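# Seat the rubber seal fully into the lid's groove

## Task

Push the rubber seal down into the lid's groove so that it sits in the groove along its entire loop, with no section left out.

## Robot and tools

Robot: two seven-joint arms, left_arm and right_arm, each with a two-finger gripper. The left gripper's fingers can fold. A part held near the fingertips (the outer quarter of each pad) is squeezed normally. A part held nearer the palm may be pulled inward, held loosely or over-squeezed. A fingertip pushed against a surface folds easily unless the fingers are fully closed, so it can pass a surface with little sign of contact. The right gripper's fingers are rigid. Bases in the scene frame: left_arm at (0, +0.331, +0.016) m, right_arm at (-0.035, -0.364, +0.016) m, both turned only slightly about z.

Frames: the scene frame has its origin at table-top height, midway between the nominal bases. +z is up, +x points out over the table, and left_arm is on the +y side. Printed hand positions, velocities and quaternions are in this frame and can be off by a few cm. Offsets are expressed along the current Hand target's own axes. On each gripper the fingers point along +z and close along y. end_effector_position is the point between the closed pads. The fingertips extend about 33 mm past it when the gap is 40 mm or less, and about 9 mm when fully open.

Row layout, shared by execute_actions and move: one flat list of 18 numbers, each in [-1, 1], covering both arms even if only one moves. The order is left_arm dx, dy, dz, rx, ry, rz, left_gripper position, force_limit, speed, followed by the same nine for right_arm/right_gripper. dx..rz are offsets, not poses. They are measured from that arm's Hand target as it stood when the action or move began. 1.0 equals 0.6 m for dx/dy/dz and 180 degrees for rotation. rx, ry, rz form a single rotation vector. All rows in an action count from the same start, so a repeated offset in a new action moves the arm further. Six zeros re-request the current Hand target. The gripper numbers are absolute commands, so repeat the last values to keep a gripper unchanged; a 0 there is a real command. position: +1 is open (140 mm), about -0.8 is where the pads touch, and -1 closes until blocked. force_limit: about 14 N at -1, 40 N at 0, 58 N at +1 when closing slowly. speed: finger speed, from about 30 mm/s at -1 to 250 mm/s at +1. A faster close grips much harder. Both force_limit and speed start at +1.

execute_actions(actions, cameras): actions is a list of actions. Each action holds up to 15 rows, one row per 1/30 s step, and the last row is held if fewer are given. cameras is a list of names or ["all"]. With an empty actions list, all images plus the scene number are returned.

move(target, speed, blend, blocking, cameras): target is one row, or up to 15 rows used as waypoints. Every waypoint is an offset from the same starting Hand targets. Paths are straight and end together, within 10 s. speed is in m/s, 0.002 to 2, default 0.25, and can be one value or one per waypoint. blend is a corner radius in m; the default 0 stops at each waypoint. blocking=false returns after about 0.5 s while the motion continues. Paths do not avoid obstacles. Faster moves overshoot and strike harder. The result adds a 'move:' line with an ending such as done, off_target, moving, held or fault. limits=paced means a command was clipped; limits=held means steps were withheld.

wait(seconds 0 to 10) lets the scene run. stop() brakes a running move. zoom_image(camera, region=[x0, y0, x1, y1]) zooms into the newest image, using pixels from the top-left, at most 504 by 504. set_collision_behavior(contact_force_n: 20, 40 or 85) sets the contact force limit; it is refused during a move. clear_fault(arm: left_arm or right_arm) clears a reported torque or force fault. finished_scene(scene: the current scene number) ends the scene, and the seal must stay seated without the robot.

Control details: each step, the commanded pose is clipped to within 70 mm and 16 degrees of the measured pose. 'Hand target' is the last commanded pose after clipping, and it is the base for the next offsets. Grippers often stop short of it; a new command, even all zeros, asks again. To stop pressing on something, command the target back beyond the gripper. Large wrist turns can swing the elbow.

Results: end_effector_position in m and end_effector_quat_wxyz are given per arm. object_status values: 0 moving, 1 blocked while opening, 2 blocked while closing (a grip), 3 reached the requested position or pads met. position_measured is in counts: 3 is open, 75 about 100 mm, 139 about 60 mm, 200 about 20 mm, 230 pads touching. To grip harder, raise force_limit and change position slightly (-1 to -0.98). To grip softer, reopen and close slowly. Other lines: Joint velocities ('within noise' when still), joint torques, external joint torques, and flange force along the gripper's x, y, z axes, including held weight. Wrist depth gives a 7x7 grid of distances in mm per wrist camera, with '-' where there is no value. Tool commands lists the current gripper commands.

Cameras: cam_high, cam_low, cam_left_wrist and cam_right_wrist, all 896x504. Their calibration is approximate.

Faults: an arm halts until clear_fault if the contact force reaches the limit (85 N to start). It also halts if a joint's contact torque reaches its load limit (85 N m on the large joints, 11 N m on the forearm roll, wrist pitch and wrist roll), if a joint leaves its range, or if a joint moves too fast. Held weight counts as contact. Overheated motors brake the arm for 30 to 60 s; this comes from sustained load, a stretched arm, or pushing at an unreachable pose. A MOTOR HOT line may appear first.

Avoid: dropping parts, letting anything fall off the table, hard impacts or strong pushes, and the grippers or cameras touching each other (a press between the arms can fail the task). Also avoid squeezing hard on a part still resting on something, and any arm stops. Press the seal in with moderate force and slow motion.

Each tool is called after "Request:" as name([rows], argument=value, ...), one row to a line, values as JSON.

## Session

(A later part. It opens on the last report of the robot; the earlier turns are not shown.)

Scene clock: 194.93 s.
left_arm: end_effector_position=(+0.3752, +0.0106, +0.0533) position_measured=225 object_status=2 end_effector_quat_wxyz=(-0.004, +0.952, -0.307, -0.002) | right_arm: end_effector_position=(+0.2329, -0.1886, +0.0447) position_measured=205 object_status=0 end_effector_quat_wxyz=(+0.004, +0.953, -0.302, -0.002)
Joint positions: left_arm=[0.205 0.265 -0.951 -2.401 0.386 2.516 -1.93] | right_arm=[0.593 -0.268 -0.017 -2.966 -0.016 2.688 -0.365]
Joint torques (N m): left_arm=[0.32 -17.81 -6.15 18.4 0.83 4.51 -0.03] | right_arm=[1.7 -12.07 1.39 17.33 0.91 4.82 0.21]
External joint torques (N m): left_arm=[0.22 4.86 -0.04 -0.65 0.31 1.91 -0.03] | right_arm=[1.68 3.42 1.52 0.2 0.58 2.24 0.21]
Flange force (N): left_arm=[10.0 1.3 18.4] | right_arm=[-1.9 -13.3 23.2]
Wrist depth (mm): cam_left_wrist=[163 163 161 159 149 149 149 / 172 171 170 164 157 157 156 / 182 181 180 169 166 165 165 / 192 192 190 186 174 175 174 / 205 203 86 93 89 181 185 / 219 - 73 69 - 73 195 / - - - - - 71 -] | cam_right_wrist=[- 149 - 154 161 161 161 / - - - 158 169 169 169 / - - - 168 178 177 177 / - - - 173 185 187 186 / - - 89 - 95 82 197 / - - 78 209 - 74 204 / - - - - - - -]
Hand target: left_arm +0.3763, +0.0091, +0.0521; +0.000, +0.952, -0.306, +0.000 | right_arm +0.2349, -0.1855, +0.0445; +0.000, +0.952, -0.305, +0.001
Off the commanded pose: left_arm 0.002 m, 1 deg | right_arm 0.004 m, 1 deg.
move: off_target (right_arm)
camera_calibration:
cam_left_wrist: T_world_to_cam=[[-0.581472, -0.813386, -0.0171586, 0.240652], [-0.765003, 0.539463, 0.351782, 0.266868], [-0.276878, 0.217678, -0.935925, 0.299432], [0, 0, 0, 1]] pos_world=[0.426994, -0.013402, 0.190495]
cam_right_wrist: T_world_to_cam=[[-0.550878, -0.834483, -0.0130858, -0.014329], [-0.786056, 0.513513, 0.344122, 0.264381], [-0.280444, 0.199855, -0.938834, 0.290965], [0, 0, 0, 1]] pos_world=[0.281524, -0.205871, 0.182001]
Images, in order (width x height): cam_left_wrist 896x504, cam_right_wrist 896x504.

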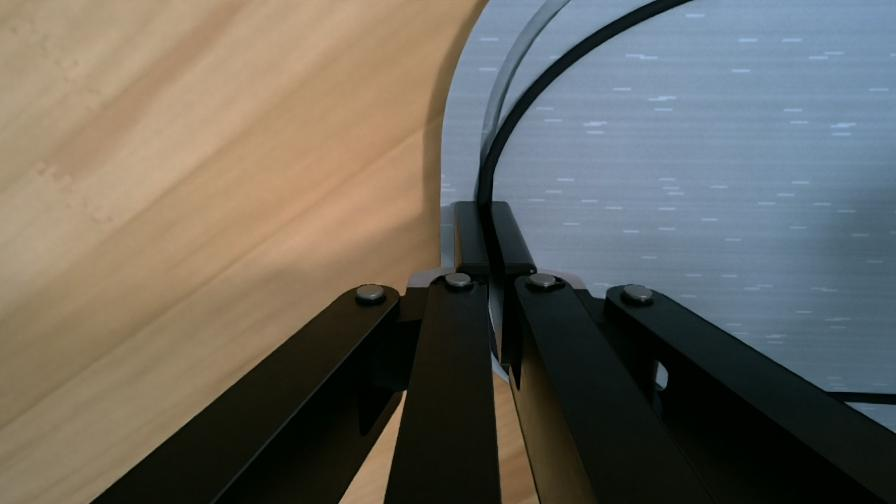

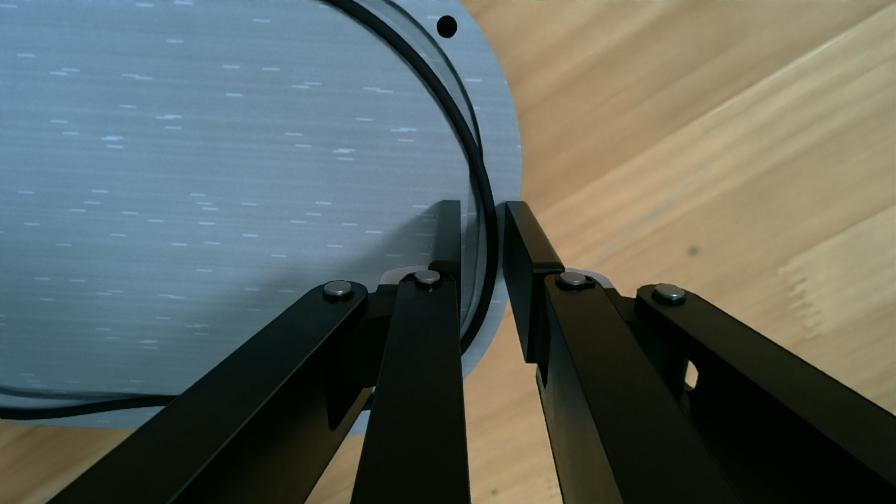

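Request:
move(target=[0,0,0,0,0,0,-1,-1,-1,0,0,-0.004,0,0,0,-0.6,-1,-1], speed=0.02, cameras=["cam_left_wrist","cam_right_wrist"])

Request:
zoom_image(camera="cam_right_wrist", region=[380, 0, 580, 280])

Scene clock: 203.67 s.
left_arm: end_effector_position=(+0.3752, +0.0106, +0.0533) position_measured=225 object_status=2 end_effector_quat_wxyz=(-0.004, +0.952, -0.307, -0.002) | right_arm: end_effector_position=(+0.2340, -0.1874, +0.0459) position_measured=205 object_status=3 end_effector_quat_wxyz=(+0.002, +0.953, -0.302, +0.000)
Joint positions: left_arm=[0.205 0.265 -0.951 -2.401 0.386 2.516 -1.93] | right_arm=[0.594 -0.272 -0.016 -2.966 -0.016 2.69 -0.365]
Joint torques (N m): left_arm=[0.31 -17.79 -6.06 18.41 0.82 4.5 0.01] | right_arm=[0.04 -15.71 0.07 17.26 0.72 2.58 0.2]
External joint torques (N m): left_arm=[0.13 4.79 -0.02 -0.57 0.31 1.92 0.02] | right_arm=[0.07 -0.39 0.27 0.15 0.39 0 0.2]
Flange force (N): left_arm=[10.2 1.3 18.4] | right_arm=[-1.6 0.2 -1.6]
Wrist depth (mm): cam_left_wrist=[164 163 162 159 149 149 148 / 172 171 170 164 158 156 156 / 181 181 180 169 165 165 165 / 192 192 190 185 174 175 174 / 204 203 86 93 89 182 185 / 218 - 73 69 - 73 194 / - - - - - 71 -] | cam_right_wrist=[- 154 - 154 163 162 162 / - - - 158 170 170 169 / - - 167 - 179 178 178 / - - - 138 185 188 187 / - - 89 - 95 82 197 / - - 78 211 - 74 204 / - - - - - - -]
Hand target: left_arm +0.3763, +0.0091, +0.0521; +0.000, +0.952, -0.306, +0.000 | right_arm +0.2349, -0.1855, +0.0469; +0.000, +0.952, -0.305, +0.001
Off the commanded pose: left_arm 0.002 m, 1 deg | right_arm 0.002 m, 0 deg.
move: done
camera_calibration:
cam_left_wrist: T_world_to_cam=[[-0.581472, -0.813386, -0.0171586, 0.240652], [-0.765003, 0.539463, 0.351782, 0.266868], [-0.276878, 0.217678, -0.935925, 0.299432], [0, 0, 0, 1]] pos_world=[0.426994, -0.013402, 0.190495]
cam_right_wrist: T_world_to_cam=[[-0.549767, -0.835129, -0.017756, -0.0127023], [-0.788211, 0.51161, 0.342021, 0.264524], [-0.276548, 0.202027, -0.939525, 0.291752], [0, 0, 0, 1]] pos_world=[0.282201, -0.204883, 0.18341]
Images, in order (width x height): cam_left_wrist 896x504, cam_right_wrist 896x504.

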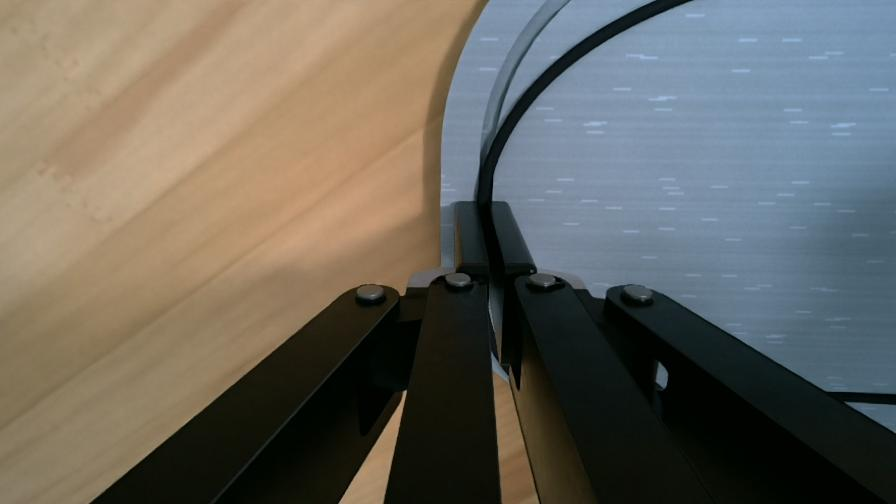

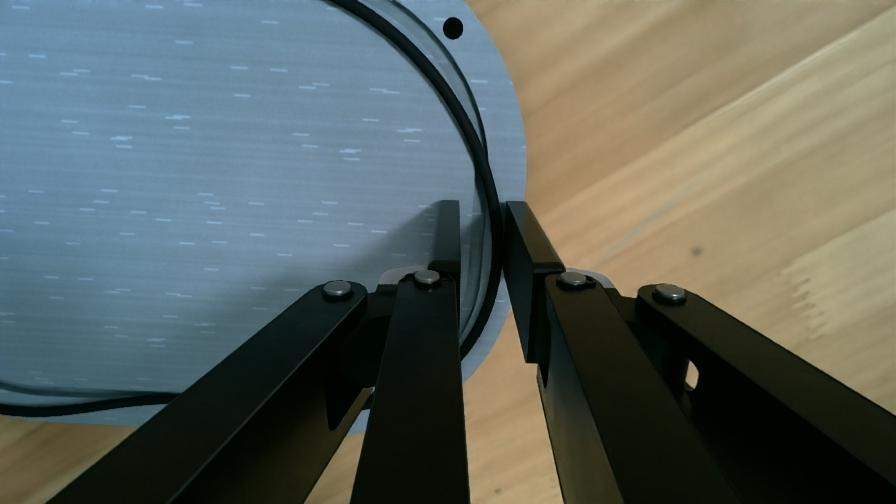

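Scaled by 1.800.

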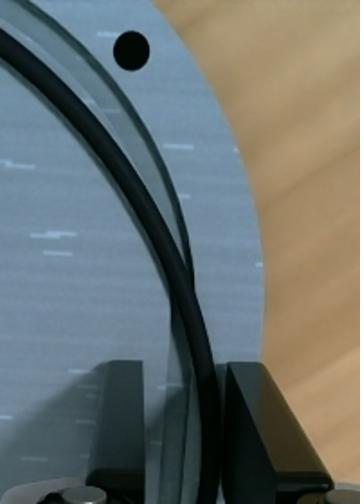

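Request:
move(target=[0,0,0,0,0,0,-1,-1,-1,0,-0.0105,-0.001,0,0,0,-0.6,-1,-1], speed=0.02, cameras=["cam_right_wrist"])

Request:
zoom_image(camera="cam_right_wrist", region=[380, 0, 580, 280])

Scene clock: 209.00 s.
left_arm: end_effector_position=(+0.3752, +0.0106, +0.0533) position_measured=225 object_status=2 end_effector_quat_wxyz=(-0.004, +0.952, -0.307, -0.002) | right_arm: end_effector_position=(+0.2389, -0.1814, +0.0476) position_measured=205 object_status=3 end_effector_quat_wxyz=(+0.000, +0.954, -0.300, +0.001)
Joint positions: left_arm=[0.205 0.265 -0.951 -2.401 0.386 2.516 -1.93] | right_arm=[0.596 -0.259 -0.01 -2.948 -0.012 2.69 -0.363]
Joint torques (N m): left_arm=[0.29 -17.73 -6.1 18.37 0.84 4.51 0.03] | right_arm=[-0.07 -15.22 -0.44 17.49 0.7 2.56 0.29]
External joint torques (N m): left_arm=[0.29 4.9 0.12 -0.66 0.32 1.91 0.03] | right_arm=[-0.01 0.74 -0.21 0.25 0.36 -0.04 0.29]
Flange force (N): left_arm=[10.2 1.0 18.7] | right_arm=[0.5 -3.1 2.7]
Wrist depth (mm): cam_left_wrist=[163 163 162 159 149 149 149 / 172 171 170 164 157 157 156 / 182 181 180 168 166 165 165 / 193 191 191 185 174 175 175 / 204 204 86 93 89 181 185 / 219 - 73 69 - 73 194 / - - - - - 71 -] | cam_right_wrist=[156 154 - 155 164 163 163 / 161 164 - 160 171 171 171 / - 171 - - 179 179 179 / - - - 125 186 189 188 / - - 89 - 95 82 198 / - - 78 - - 74 205 / - - - - - - -]
Hand target: left_arm +0.3763, +0.0091, +0.0521; +0.000, +0.952, -0.306, +0.000 | right_arm +0.2386, -0.1804, +0.0476; +0.000, +0.952, -0.305, +0.001
Off the commanded pose: left_arm 0.002 m, 1 deg | right_arm 0.001 m, 1 deg.
move: done
camera_calibration:
cam_right_wrist: T_world_to_cam=[[-0.547744, -0.836351, -0.0222407, -0.00556291], [-0.790791, 0.50886, 0.340163, 0.2649], [-0.273178, 0.20391, -0.940103, 0.293001], [0, 0, 0, 1]] pos_world=[0.286475, -0.199195, 0.185218]
Images, in order (width x height): cam_right_wrist 896x504.

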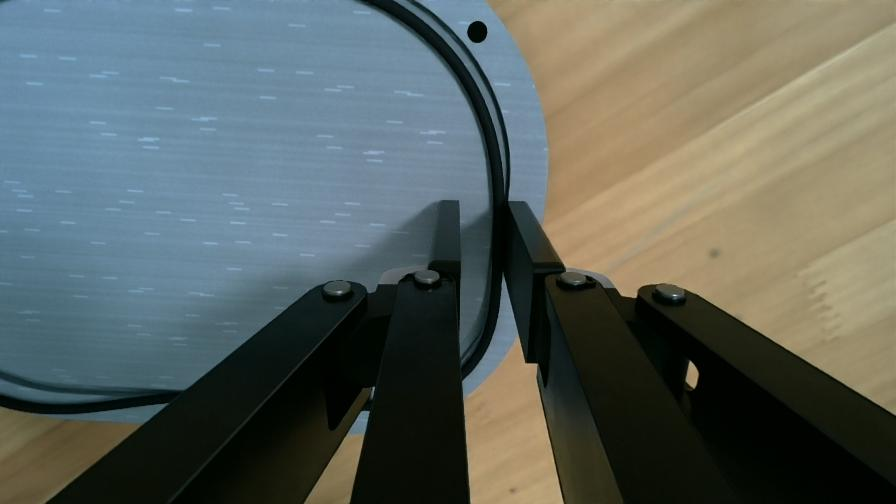

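Scaled by 1.800.

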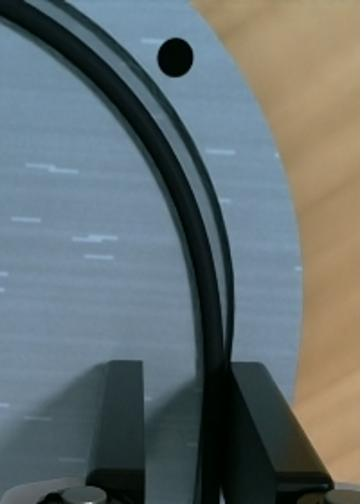

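Request:
move([
  [0,0,0,0,0,0,-1,-1,-1,0,0,-0.03,0,0,0,-0.6,-1,-1],
  [0,0,0,0,0,0,-1,-1,-1,0,0.0085,-0.03,0,0,0,-1,-1,-1],
], speed=0.04, cameras=["cam_right_wrist"])

Request:
zoom_image(camera="cam_right_wrist", region=[380, 0, 580, 280])

Scene clock: 216.67 s.
left_arm: end_effector_position=(+0.3752, +0.0106, +0.0533) position_measured=225 object_status=2 end_effector_quat_wxyz=(-0.004, +0.952, -0.307, -0.002) | right_arm: end_effector_position=(+0.2360, -0.1834, +0.0656) position_measured=230 object_status=3 end_effector_quat_wxyz=(+0.000, +0.954, -0.301, +0.002)
Joint positions: left_arm=[0.205 0.265 -0.951 -2.401 0.386 2.516 -1.93] | right_arm=[0.595 -0.34 -0.009 -2.954 -0.011 2.617 -0.362]
Joint torques (N m): left_arm=[0.29 -17.81 -6.1 18.41 0.82 4.5 0.03] | right_arm=[-0.67 -14.61 -0.8 17.82 0.44 2.4 0.14]
External joint torques (N m): left_arm=[0.3 4.84 0.13 -0.63 0.3 1.9 0.03] | right_arm=[-0.68 -0.27 -0.56 -0.7 0.05 -0.22 0.14]
Flange force (N): left_arm=[10.1 0.9 18.4] | right_arm=[0.5 3.5 -1.6]
Wrist depth (mm): cam_left_wrist=[164 162 162 159 149 149 149 / 172 171 170 164 157 156 158 / 181 181 180 168 166 165 165 / 193 191 190 185 174 175 174 / 204 203 86 93 89 181 185 / 218 - 73 69 - 73 194 / - - - - - 71 -] | cam_right_wrist=[- - - 172 180 179 179 / - - - - 189 188 187 / 190 - - 187 198 197 196 / - 199 198 139 206 207 207 / 212 - 83 94 89 214 217 / 240 - 71 - - - 227 / - - - - - - -]
Hand target: left_arm +0.3763, +0.0091, +0.0521; +0.000, +0.952, -0.306, +0.000 | right_arm +0.2356, -0.1845, +0.0655; +0.000, +0.952, -0.305, +0.001
Off the commanded pose: left_arm 0.002 m, 1 deg | right_arm 0.001 m, 0 deg.
move: done
camera_calibration:
cam_right_wrist: T_world_to_cam=[[-0.548815, -0.835608, -0.0237124, -0.00795126], [-0.790568, 0.509597, 0.339578, 0.257649], [-0.27167, 0.205111, -0.940279, 0.309378], [0, 0, 0, 1]] pos_world=[0.283374, -0.201398, 0.203221]
Images, in order (width x height): cam_right_wrist 896x504.

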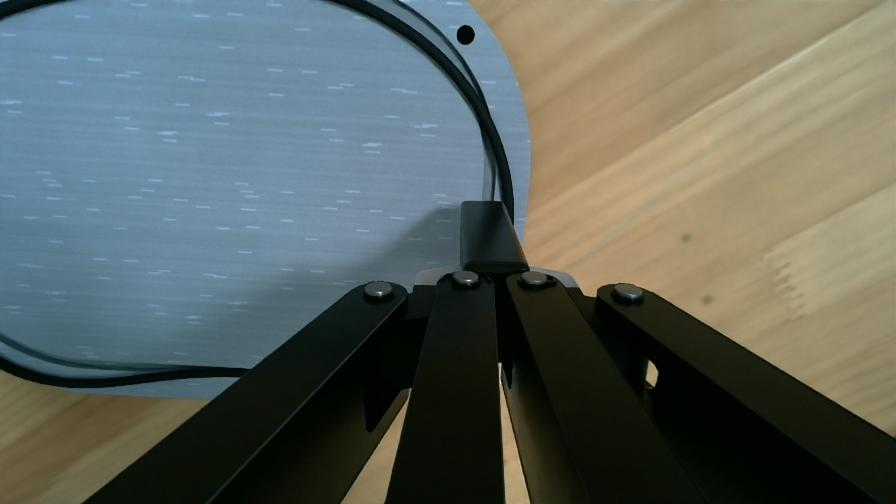

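Scaled by 1.800.

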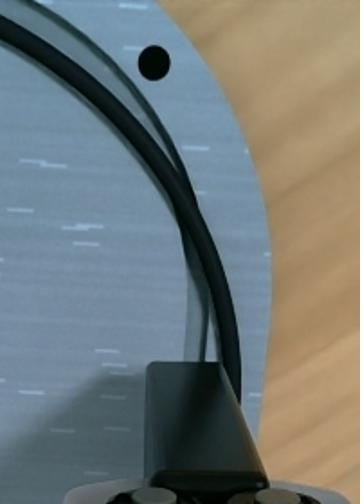

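Request:
move(target=[0,0,0,0,0,0,-1,-1,-1,0.062,-0.001,0.023,0,0,0,-1,-1,-1], speed=0.05, cameras=["cam_right_wrist","cam_left_wrist","cam_high"])

Request:
zoom_image(camera="cam_right_wrist", region=[380, 0, 580, 280])

Request:
zoom_image(camera="cam_high", region=[380, 200, 520, 310])

Scene clock: 231.63 s.
left_arm: end_effector_position=(+0.3752, +0.0106, +0.0533) position_measured=225 object_status=2 end_effector_quat_wxyz=(-0.004, +0.952, -0.307, -0.002) | right_arm: end_effector_position=(+0.2651, -0.2062, +0.0516) position_measured=230 object_status=3 end_effector_quat_wxyz=(+0.001, +0.950, -0.311, -0.001)
Joint positions: left_arm=[0.205 0.265 -0.951 -2.401 0.386 2.516 -1.93] | right_arm=[0.554 -0.243 -0.083 -2.913 -0.044 2.669 -0.424]
Joint velocities: left_arm=[within noise] | right_arm=[0.001 0 0 -0.001 0 0 -0.006]
Joint torques (N m): left_arm=[0.28 -17.77 -6.11 18.39 0.83 4.5 0.02] | right_arm=[0.13 -15.96 -0.36 17.69 0.07 2.72 -0.35]
External joint torques (N m): left_arm=[0.31 4.89 0.15 -0.64 0.31 1.9 0.02] | right_arm=[0.16 0.84 -0.51 0.15 -0.28 0.12 -0.35]
Flange force (N): left_arm=[10.3 0.9 18.7] | right_arm=[2.8 -2.0 3.7]
Wrist depth (mm): cam_left_wrist=[164 162 162 159 149 149 149 / 172 171 170 164 157 157 156 / 181 180 180 168 166 165 165 / 192 191 191 185 174 175 174 / 204 203 86 93 89 182 185 / 218 - 73 69 - 73 194 / - - - - - 71 -] | cam_right_wrist=[167 167 167 168 168 167 166 / - - 169 173 176 175 175 / - 175 - 174 185 184 183 / - - - 120 193 193 193 / 195 - 82 94 89 202 203 / - - 71 - - - 212 / - - - - - - -]
Hand target: left_arm +0.3763, +0.0091, +0.0521; +0.000, +0.952, -0.306, +0.000 | right_arm +0.2663, -0.2056, +0.0518; +0.000, +0.952, -0.305, +0.001
Off the commanded pose: left_arm 0.002 m, 1 deg | right_arm 0.001 m, 1 deg.
move: done
camera_calibration:
cam_left_wrist: T_world_to_cam=[[-0.581472, -0.813386, -0.0171586, 0.240652], [-0.765003, 0.539463, 0.351782, 0.266868], [-0.276878, 0.217678, -0.935925, 0.299432], [0, 0, 0, 1]] pos_world=[0.426994, -0.013402, 0.190495]
cam_right_wrist: T_world_to_cam=[[-0.566496, -0.823808, -0.0205681, -0.00438157], [-0.77777, 0.526257, 0.343696, 0.296888], [-0.272316, 0.2107, -0.938856, 0.310114], [0, 0, 0, 1]] pos_world=[0.312877, -0.22519, 0.189023]
Images, in order (width x height): cam_high 896x504, cam_left_wrist 896x504, cam_right_wrist 896x504.

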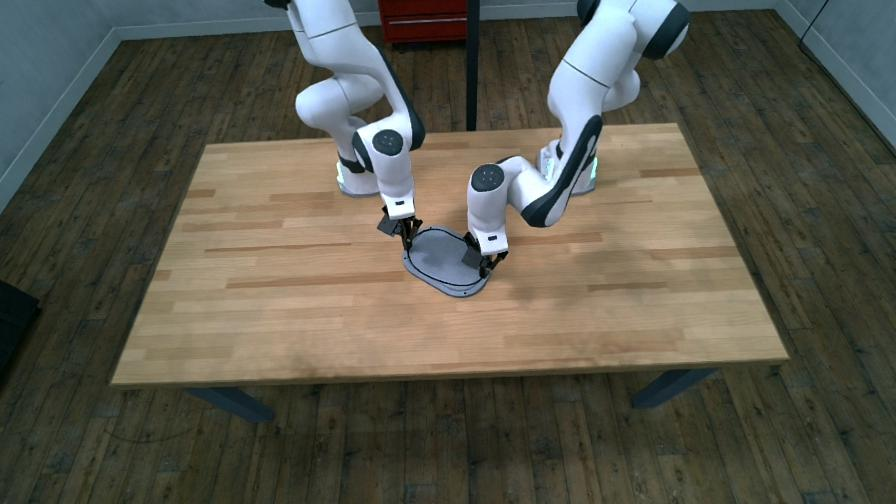

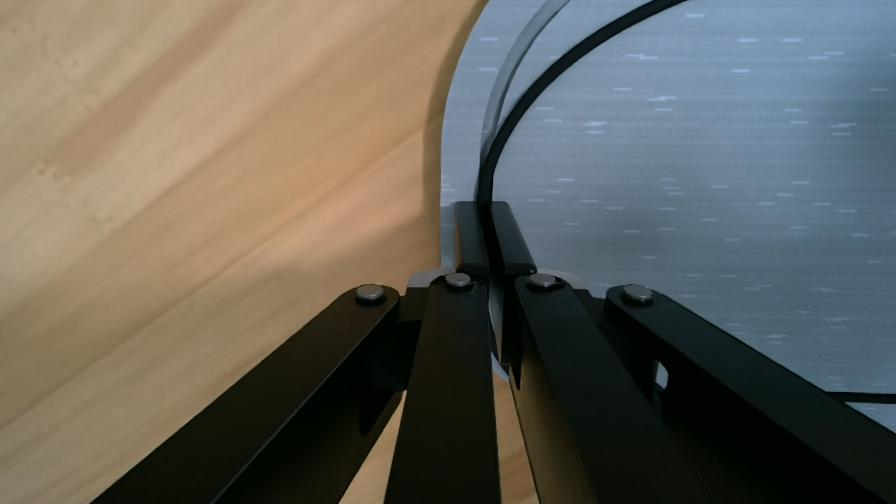

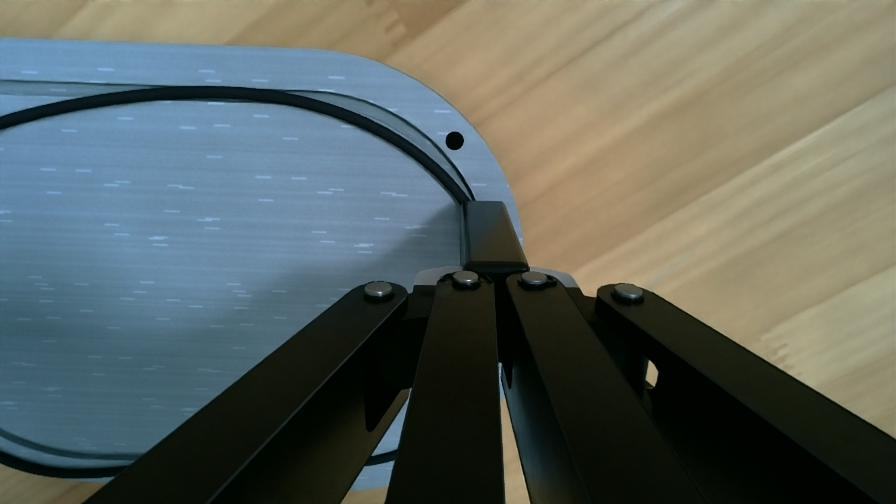

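Scaled by 1.800.

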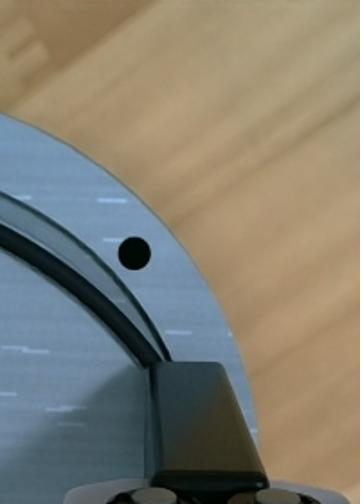

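Scaled by 3.600.

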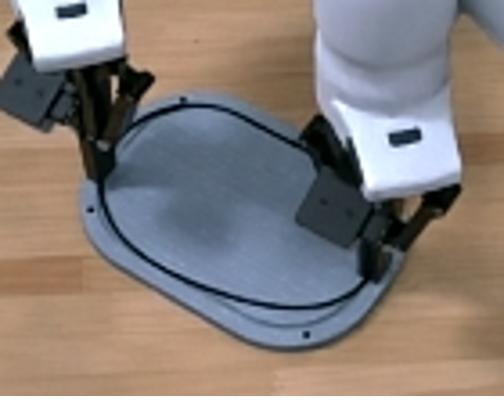

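Request:
move([
  [0,0,0,0,0,0,-1,-1,-1,0,0,0.02,0,0,0,-1,-1,-1],
  [0,0,0,0,0,0,-1,-1,-1,0,0,-0.01,0,0,0,-1,-1,-1],
], speed=0.03)

Request:
move(target=[0,0,0,0,0,0,-1,-1,-1,-0.04,0,-0.04,0,0,0,-1,-1,-1], speed=0.05, cameras=["cam_right_wrist"])

Request:
zoom_image(camera="cam_right_wrist", region=[380, 0, 580, 280])

Scene clock: 238.00 s.
left_arm: end_effector_position=(+0.3752, +0.0106, +0.0533) position_measured=225 object_status=2 end_effector_quat_wxyz=(-0.004, +0.952, -0.307, -0.002) | right_arm: end_effector_position=(+0.2658, -0.2046, +0.0573) position_measured=230 object_status=3 end_effector_quat_wxyz=(-0.001, +0.951, -0.308, +0.000)
Joint positions: left_arm=[0.205 0.265 -0.951 -2.401 0.386 2.516 -1.93] | right_arm=[0.559 -0.262 -0.085 -2.911 -0.046 2.651 -0.427]
Joint torques (N m): left_arm=[0.32 -17.8 -6.13 18.39 0.82 4.52 0.02] | right_arm=[-0.64 -16.88 -0.29 17.81 0.08 2.37 -0.23]
External joint torques (N m): left_arm=[0.32 4.87 0.09 -0.66 0.3 1.91 0.02] | right_arm=[-0.61 -0.42 -0.47 0 -0.28 -0.23 -0.23]
Flange force (N): left_arm=[9.9 0.9 18.4] | right_arm=[1.6 2.5 -2.5]
Wrist depth (mm): cam_left_wrist=[164 162 162 159 149 149 149 / 172 171 170 164 157 157 156 / 181 181 180 169 166 166 164 / 192 191 191 186 174 175 175 / 205 203 86 93 89 181 185 / 218 - 73 69 - 73 194 / - - - - - 71 -] | cam_right_wrist=[173 172 173 174 173 172 171 / - 173 172 178 181 180 180 / - 180 179 179 190 189 188 / 191 192 - 139 198 199 198 / - - 83 94 89 207 209 / - - 71 - - - 218 / - - - - - - -]
Hand target: left_arm +0.3763, +0.0091, +0.0521; +0.000, +0.952, -0.306, +0.000 | right_arm +0.2663, -0.2056, +0.0578; +0.000, +0.952, -0.305, +0.001
Off the commanded pose: left_arm 0.002 m, 1 deg | right_arm 0.001 m, 0 deg.
move: done

Scene clock: 239.37 s.
left_arm: end_effector_position=(+0.3752, +0.0106, +0.0533) position_measured=225 object_status=2 end_effector_quat_wxyz=(-0.004, +0.952, -0.307, -0.002) | right_arm: end_effector_position=(+0.2478, -0.1915, +0.0818) position_measured=230 object_status=3 end_effector_quat_wxyz=(+0.000, +0.954, -0.299, +0.002)
Joint positions: left_arm=[0.205 0.265 -0.951 -2.401 0.386 2.516 -1.93] | right_arm=[0.578 -0.379 -0.036 -2.929 -0.029 2.553 -0.394]
Joint velocities: left_arm=[within noise] | right_arm=[0.001 0.001 0 -0.001 0 -0.004 0.005]
Joint torques (N m): left_arm=[0.32 -17.77 -6.07 18.43 0.83 4.5 0.04] | right_arm=[-0.25 -14.17 0.28 18.76 0.81 2.35 0.39]
External joint torques (N m): left_arm=[0.44 4.91 0.26 -0.63 0.3 1.89 0.04] | right_arm=[-0.25 -0.21 0.35 -0.69 0.38 -0.27 0.39]
Flange force (N): left_arm=[10.3 0.7 18.7] | right_arm=[-2.6 2.1 -1.4]
Wrist depth (mm): cam_left_wrist=[163 162 162 159 149 149 148 / 172 171 170 164 157 156 156 / 181 181 180 168 166 165 165 / 192 191 190 185 174 175 174 / 204 203 86 93 89 182 185 / 218 - 73 69 - 73 194 / - - - - - 71 -] | cam_right_wrist=[184 189 179 192 195 194 194 / - - - 194 204 203 203 / - 205 - 204 214 213 212 / 217 - - 120 223 224 223 / - 228 82 94 89 231 235 / 257 - 71 - - - 245 / - - - - - - -]
Hand target: left_arm +0.3763, +0.0091, +0.0521; +0.000, +0.952, -0.306, +0.000 | right_arm +0.2467, -0.1917, +0.0818; +0.000, +0.952, -0.305, +0.001
Off the commanded pose: left_arm 0.002 m, 1 deg | right_arm 0.001 m, 1 deg.
move: done
camera_calibration:
cam_right_wrist: T_world_to_cam=[[-0.545323, -0.837884, -0.0239317, -0.00916018], [-0.792877, 0.506346, 0.339058, 0.26557], [-0.271973, 0.203871, -0.940461, 0.329395], [0, 0, 0, 1]] pos_world=[0.295156, -0.2093, 0.219521]
Images, in order (width x height): cam_right_wrist 896x504.

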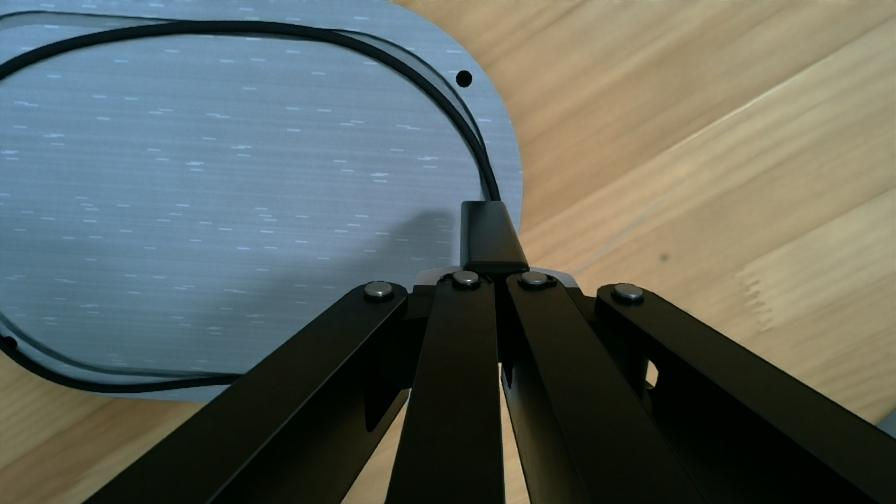

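Scaled by 1.800.

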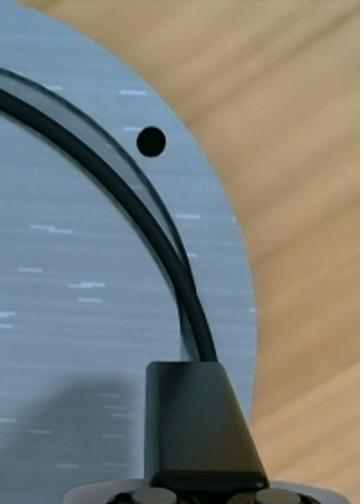

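Request:
move([
  [0,0,0,0,0,0,-1,-1,-1,0.1118,-0.166,0,0,0,0,-1,-1,-1],
  [0,0,0,0,0,0,-1,-1,-1,0.1118,-0.166,0.045,0,0,0,-1,-1,-1],
], speed=0.1, cameras=["all"])

Request:
zoom_image(camera="cam_right_wrist", region=[300, 50, 660, 300])

Request:
zoom_image(camera="cam_high", region=[380, 200, 520, 310])

Scene clock: 253.67 s.
left_arm: end_effector_position=(+0.3752, +0.0106, +0.0533) position_measured=225 object_status=2 end_effector_quat_wxyz=(-0.004, +0.952, -0.307, -0.002) | right_arm: end_effector_position=(+0.3581, -0.1502, +0.0548) position_measured=230 object_status=3 end_effector_quat_wxyz=(+0.002, +0.952, -0.307, +0.000)
Joint positions: left_arm=[0.205 0.265 -0.951 -2.401 0.386 2.516 -1.93] | right_arm=[0.576 0.035 -0.078 -2.571 -0.001 2.604 -0.446]
Joint velocities: left_arm=[within noise] | right_arm=[0 0 0.001 0 -0.001 0.004 -0.004]
Joint torques (N m): left_arm=[0.34 -17.79 -6.1 18.42 0.84 4.51 -0.02] | right_arm=[-0.21 -27.01 -0.16 18.55 0.82 2.68 -0.26]
External joint torques (N m): left_arm=[0.35 4.9 0.13 -0.62 0.31 1.91 -0.02] | right_arm=[-0.17 0.6 -0.07 -0.05 0.42 0.08 -0.26]
Flange force (N): left_arm=[10.3 1.0 18.7] | right_arm=[1.4 -0.9 2.0]
Wrist depth (mm): cam_left_wrist=[163 163 161 160 149 149 148 / 172 171 170 166 157 157 156 / 182 181 180 169 166 165 165 / 192 191 191 186 174 175 175 / 205 203 86 93 89 181 185 / 218 - 73 69 - 73 195 / - - - - - 71 -] | cam_right_wrist=[173 173 172 172 171 171 170 / 182 181 180 180 179 179 178 / 191 187 182 185 185 187 187 / 201 190 - 120 179 193 197 / 210 - 82 94 89 193 208 / 222 - 71 - - - 217 / - - - - - - -]
Hand target: left_arm +0.3763, +0.0091, +0.0521; +0.000, +0.952, -0.306, +0.000 | right_arm +0.3592, -0.1496, +0.0549; +0.000, +0.952, -0.305, +0.001
Off the commanded pose: left_arm 0.002 m, 1 deg | right_arm 0.001 m, 0 deg.
move: done
camera_calibration:
cam_left_wrist: T_world_to_cam=[[-0.581472, -0.813386, -0.0171586, 0.240652], [-0.765003, 0.539463, 0.351782, 0.266868], [-0.276878, 0.217678, -0.935925, 0.299432], [0, 0, 0, 1]] pos_world=[0.426994, -0.013402, 0.190495]
cam_right_wrist: T_world_to_cam=[[-0.558855, -0.829053, -0.0187679, 0.0909018], [-0.78303, 0.520109, 0.341101, 0.339675], [-0.27303, 0.205322, -0.939839, 0.326192], [0, 0, 0, 1]] pos_world=[0.405837, -0.16828, 0.19241]

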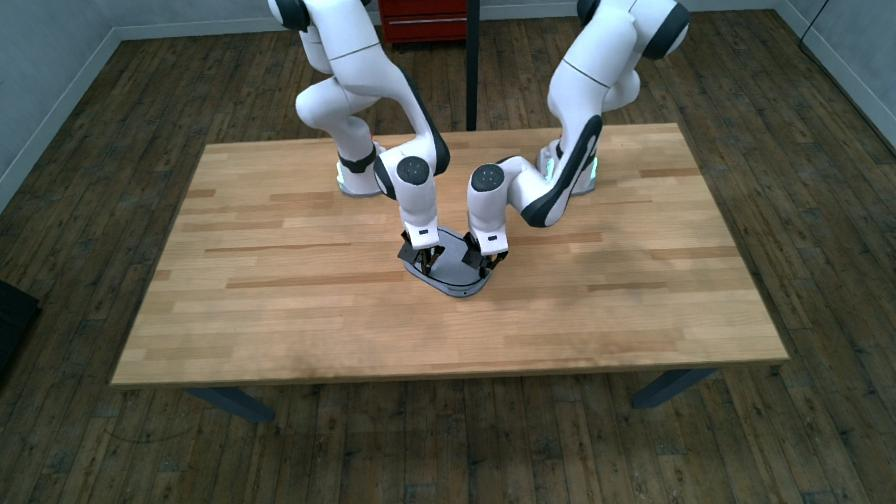

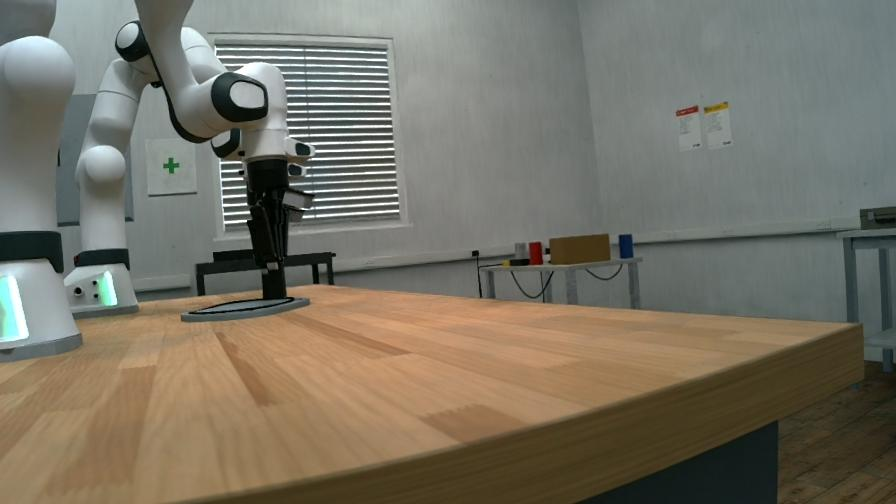

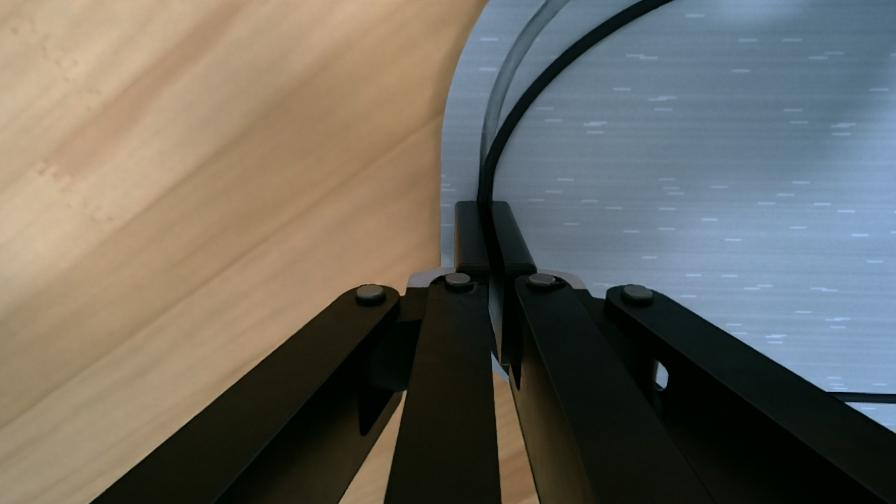

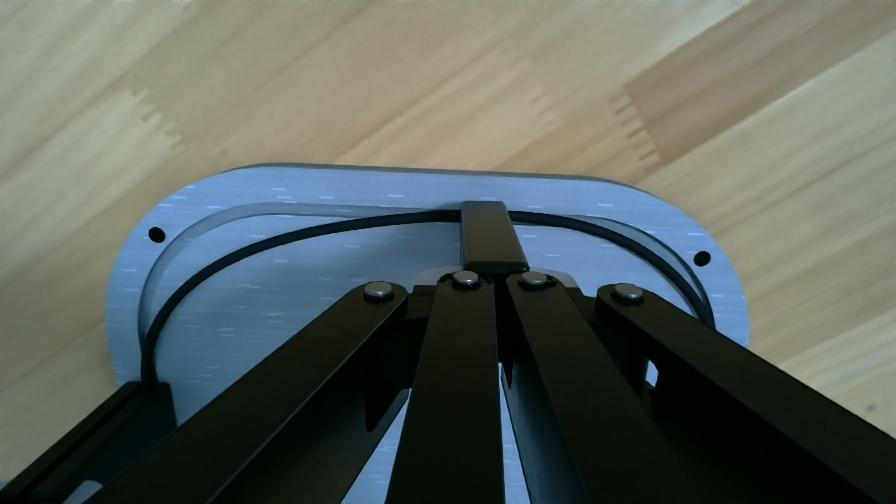

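Scaled by 1.400.

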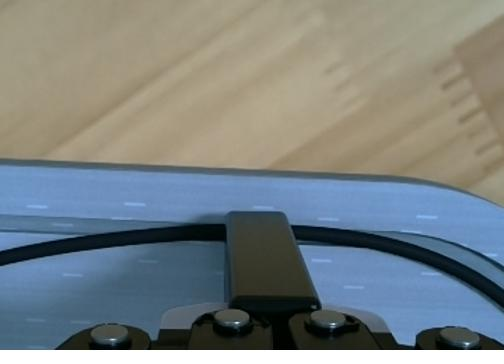

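Scaled by 3.600.

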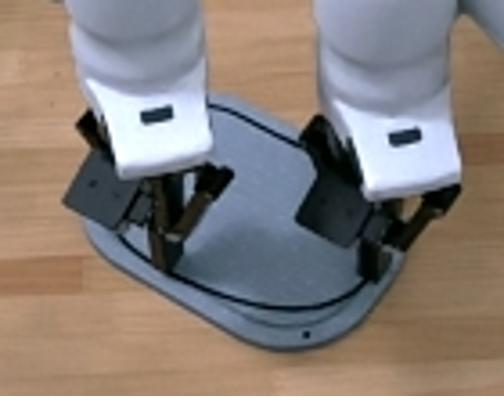

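Request:
move([
  [0,0,0,0,0,0,-1,-1,-1,0,0.0185,0,0,0,0,-1,-1,-1],
  [0,0,0,0,0,0,-1,-1,-1,0,0.0185,0.025,0,0,0,-1,-1,-1],
], speed=0.03, cameras=["cam_right_wrist"])

Request:
zoom_image(camera="cam_right_wrist", region=[340, 130, 640, 300])

Scene clock: 264.03 s.
left_arm: end_effector_position=(+0.3752, +0.0106, +0.0533) position_measured=225 object_status=2 end_effector_quat_wxyz=(-0.004, +0.952, -0.307, -0.002) | right_arm: end_effector_position=(+0.3514, -0.1577, +0.0440) position_measured=230 object_status=3 end_effector_quat_wxyz=(+0.002, +0.952, -0.306, +0.000)
Joint positions: left_arm=[0.205 0.265 -0.951 -2.401 0.386 2.516 -1.93] | right_arm=[0.572 0.041 -0.081 -2.603 0.003 2.642 -0.459]
Joint torques (N m): left_arm=[0.32 -17.83 -6.11 18.43 0.82 4.51 0.04] | right_arm=[-0.93 -19.74 -0.86 16.76 0.61 4.81 -0.47]
External joint torques (N m): left_arm=[0.2 4.81 0 -0.63 0.3 1.91 0.04] | right_arm=[-0.86 7.5 -0.74 -1.26 0.23 2.2 -0.47]
Flange force (N): left_arm=[9.9 1.1 18.2] | right_arm=[7.9 -9.5 27.4]
Wrist depth (mm): cam_left_wrist=[163 162 161 160 149 149 149 / 172 171 170 164 157 157 156 / 181 181 180 169 166 165 165 / 192 192 190 185 174 175 174 / 205 203 86 93 89 181 185 / 218 - 73 69 - 73 194 / - - - - - 71 -] | cam_right_wrist=[164 163 163 162 161 161 160 / 171 171 170 170 170 169 168 / 180 174 173 168 174 177 176 / 185 173 - 126 168 182 185 / 194 - 82 95 89 182 196 / 208 - 71 - - - 205 / - - - - - - -]
Hand target: left_arm +0.3763, +0.0091, +0.0521; +0.000, +0.952, -0.306, +0.000 | right_arm +0.3527, -0.1586, +0.0399; +0.000, +0.952, -0.305, +0.001
Off the commanded pose: left_arm 0.002 m, 1 deg | right_arm 0.004 m, 0 deg.
move: off_target (right_arm)
camera_calibration:
cam_right_wrist: T_world_to_cam=[[-0.558063, -0.829579, -0.0190783, 0.0803522], [-0.783207, 0.518994, 0.342391, 0.34182], [-0.274139, 0.206018, -0.939364, 0.31619], [0, 0, 0, 1]] pos_world=[0.399237, -0.175885, 0.181515]
Images, in order (width x height): cam_right_wrist 896x504.

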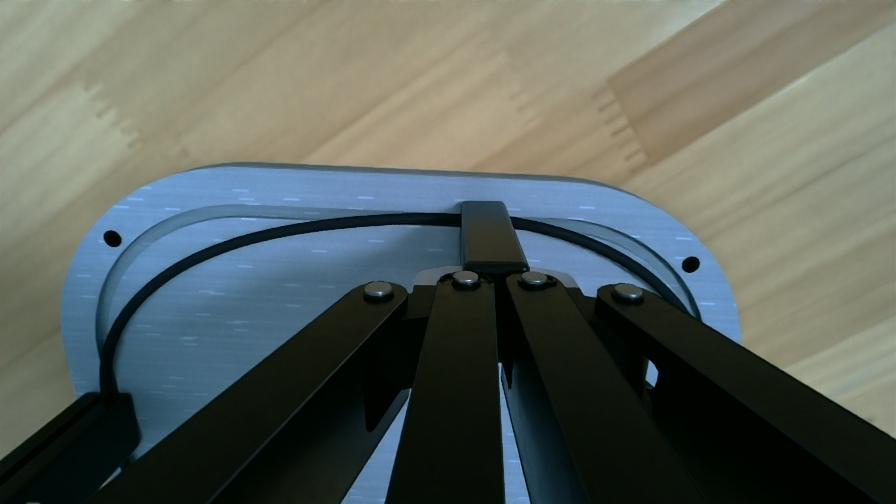

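Scaled by 1.680.

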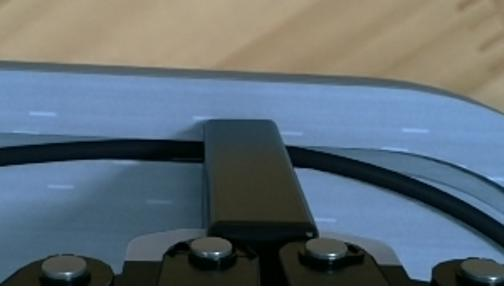

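Request:
move([
  [0,0,0,0,0,0,-1,-1,-1,0,0,-0.03,0,0,0,-1,-1,-1],
  [0,0,0,0,0,0,-1,-1,-1,-0.05,-0.01,-0.04,0,0,0,-1,-1,-1],
], speed=0.06, cameras=["cam_right_wrist"])

Request:
zoom_image(camera="cam_right_wrist", region=[340, 80, 640, 250])

Scene clock: 270.57 s.
left_arm: end_effector_position=(+0.3752, +0.0106, +0.0533) position_measured=225 object_status=2 end_effector_quat_wxyz=(-0.004, +0.952, -0.307, -0.002) | right_arm: end_effector_position=(+0.3327, -0.1363, +0.0636) position_measured=230 object_status=3 end_effector_quat_wxyz=(-0.001, +0.953, -0.303, +0.000)
Joint positions: left_arm=[0.205 0.265 -0.951 -2.401 0.386 2.516 -1.93] | right_arm=[0.6 -0.028 -0.048 -2.622 0 2.597 -0.402]
Joint velocities: left_arm=[within noise] | right_arm=[-0.001 0 -0.001 0.001 0 0 0.004]
Joint torques (N m): left_arm=[0.29 -17.77 -6.13 18.41 0.84 4.51 0.03] | right_arm=[-0.29 -26.18 0.36 18.03 0.11 2.4 0.29]
External joint torques (N m): left_arm=[0.31 4.86 0.1 -0.62 0.31 1.91 0.04] | right_arm=[-0.25 -0.6 0.39 -0.71 -0.29 -0.2 0.29]
Flange force (N): left_arm=[10.1 0.9 18.5] | right_arm=[-2.2 3.1 -2.1]
Wrist depth (mm): cam_left_wrist=[163 162 162 159 149 149 149 / 172 171 170 164 157 156 156 / 181 181 180 169 166 165 165 / 192 192 190 185 174 175 174 / 205 203 86 93 89 181 185 / 218 - 73 69 - 73 194 / - - - - - 71 -] | cam_right_wrist=[182 181 181 180 179 178 177 / 191 186 179 179 184 186 185 / 198 188 192 185 185 190 195 / 211 191 197 121 191 193 205 / 219 - 82 94 89 204 215 / 162 - 71 - - - 226 / - - - - - - -]
Hand target: left_arm +0.3763, +0.0091, +0.0521; +0.000, +0.952, -0.306, +0.000 | right_arm +0.3318, -0.1363, +0.0638; +0.000, +0.952, -0.305, +0.001
Off the commanded pose: left_arm 0.002 m, 1 deg | right_arm 0.001 m, 0 deg.
move: done
camera_calibration:
cam_right_wrist: T_world_to_cam=[[-0.551974, -0.83348, -0.0252083, 0.0860082], [-0.787987, 0.51148, 0.342733, 0.309995], [-0.272767, 0.209043, -0.939095, 0.325006], [0, 0, 0, 1]] pos_world=[0.380397, -0.15481, 0.201134]
Images, in order (width x height): cam_right_wrist 896x504.

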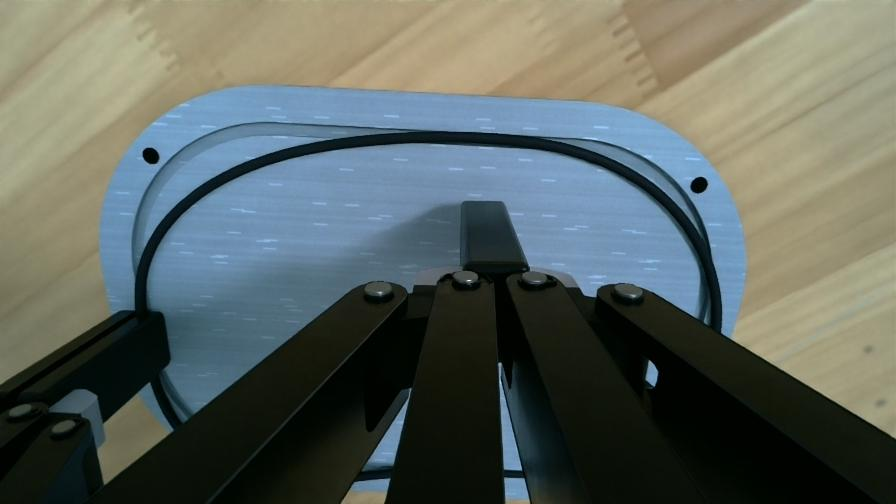

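Scaled by 1.680.

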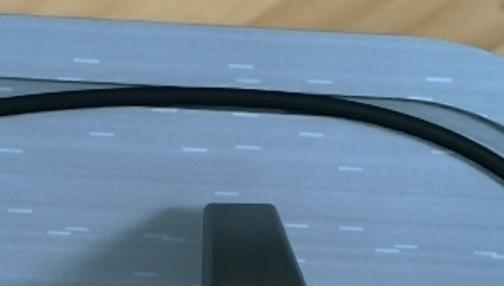

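Request:
zoom_image(camera="cam_right_wrist", region=[420, 100, 580, 180])

Request:
zoom_image(camera="cam_right_wrist", region=[620, 140, 760, 340])

Scaled by 3.150.

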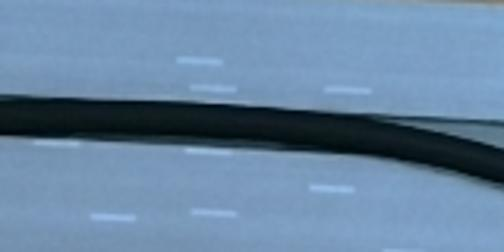

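Scaled by 2.520.

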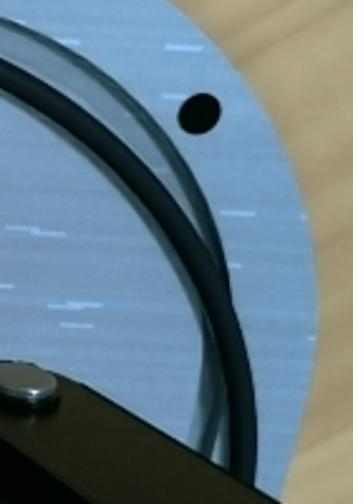

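Request:
move([
  [0,0,0,0,0,0,-1,-1,-1,0.0475,0.0275,0.0213,0,0,0,-1,-1,-1],
  [0,0,0,0,0,0,-1,-1,-1,0.0475,0.0275,0.041,0,0,0,-1,-1,-1],
  [0,0,0,0,0,0,-1,-1,-1,0.0475,0.041,0.0213,0,0,0,-1,-1,-1],
  [0,0,0,0,0,0,-1,-1,-1,0.0475,0.041,0.041,0,0,0,-1,-1,-1],
  [0,0,0,0,0,0,-1,-1,-1,0.0475,0.041,0.0213,0,0,0,-1,-1,-1],
  [0,0,0,0,0,0,-1,-1,-1,0.0175,0.041,0.0,0,0,0,-1,-1,-1],
], speed=0.05, cameras=["cam_right_wrist"])

Request:
zoom_image(camera="cam_right_wrist", region=[340, 80, 700, 300])

Scene clock: 305.07 s.
left_arm: end_effector_position=(+0.3752, +0.0106, +0.0533) position_measured=225 object_status=2 end_effector_quat_wxyz=(-0.004, +0.952, -0.307, -0.002) | right_arm: end_effector_position=(+0.3268, -0.1620, +0.0637) position_measured=230 object_status=3 end_effector_quat_wxyz=(-0.001, +0.953, -0.302, +0.001)
Joint positions: left_arm=[0.205 0.265 -0.951 -2.401 0.386 2.516 -1.93] | right_arm=[0.575 -0.075 -0.069 -2.68 -0.008 2.608 -0.442]
Joint velocities: left_arm=[within noise] | right_arm=[0.001 0.002 -0.001 0 -0.001 -0.001 0.005]
Joint torques (N m): left_arm=[0.29 -17.77 -6.11 18.42 0.82 4.51 0.06] | right_arm=[-0.25 -24.3 0.34 17.94 0.11 2.4 0.25]
External joint torques (N m): left_arm=[0.22 4.83 0.03 -0.6 0.29 1.91 0.06] | right_arm=[-0.28 -0.5 0.24 -0.67 -0.28 -0.22 0.25]
Flange force (N): left_arm=[10.1 1.0 18.2] | right_arm=[-2.0 2.9 -2.1]
Wrist depth (mm): cam_left_wrist=[163 163 161 159 149 149 149 / 172 171 170 164 157 156 155 / 181 181 180 169 166 165 166 / 192 191 190 186 174 176 175 / 205 203 86 93 89 182 185 / 218 - 73 69 - 73 194 / - - - - - 71 -] | cam_right_wrist=[182 181 181 180 179 178 177 / 191 186 187 185 187 187 185 / 195 - - 183 185 195 195 / - - - 121 114 203 204 / 203 - 82 95 89 214 216 / 193 - 71 - - - 226 / - - - - - - -]
Hand target: left_arm +0.3763, +0.0091, +0.0521; +0.000, +0.952, -0.306, +0.000 | right_arm +0.3260, -0.1624, +0.0638; +0.000, +0.952, -0.305, +0.001
Off the commanded pose: left_arm 0.002 m, 1 deg | right_arm 0.001 m, 0 deg.
move: done
camera_calibration:
cam_right_wrist: T_world_to_cam=[[-0.551345, -0.833897, -0.025178, 0.0609599], [-0.788459, 0.510964, 0.342415, 0.318522], [-0.272674, 0.20864, -0.939211, 0.328749], [0, 0, 0, 1]] pos_world=[0.374393, -0.180509, 0.201233]
Images, in order (width x height): cam_right_wrist 896x504.

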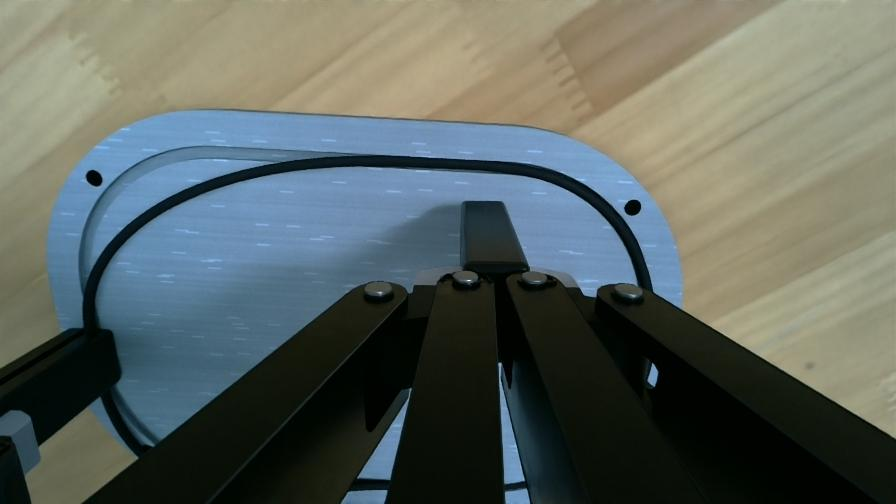

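Scaled by 1.400.

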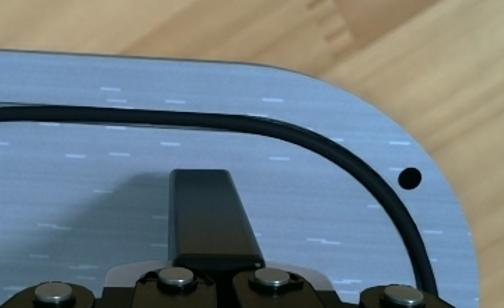

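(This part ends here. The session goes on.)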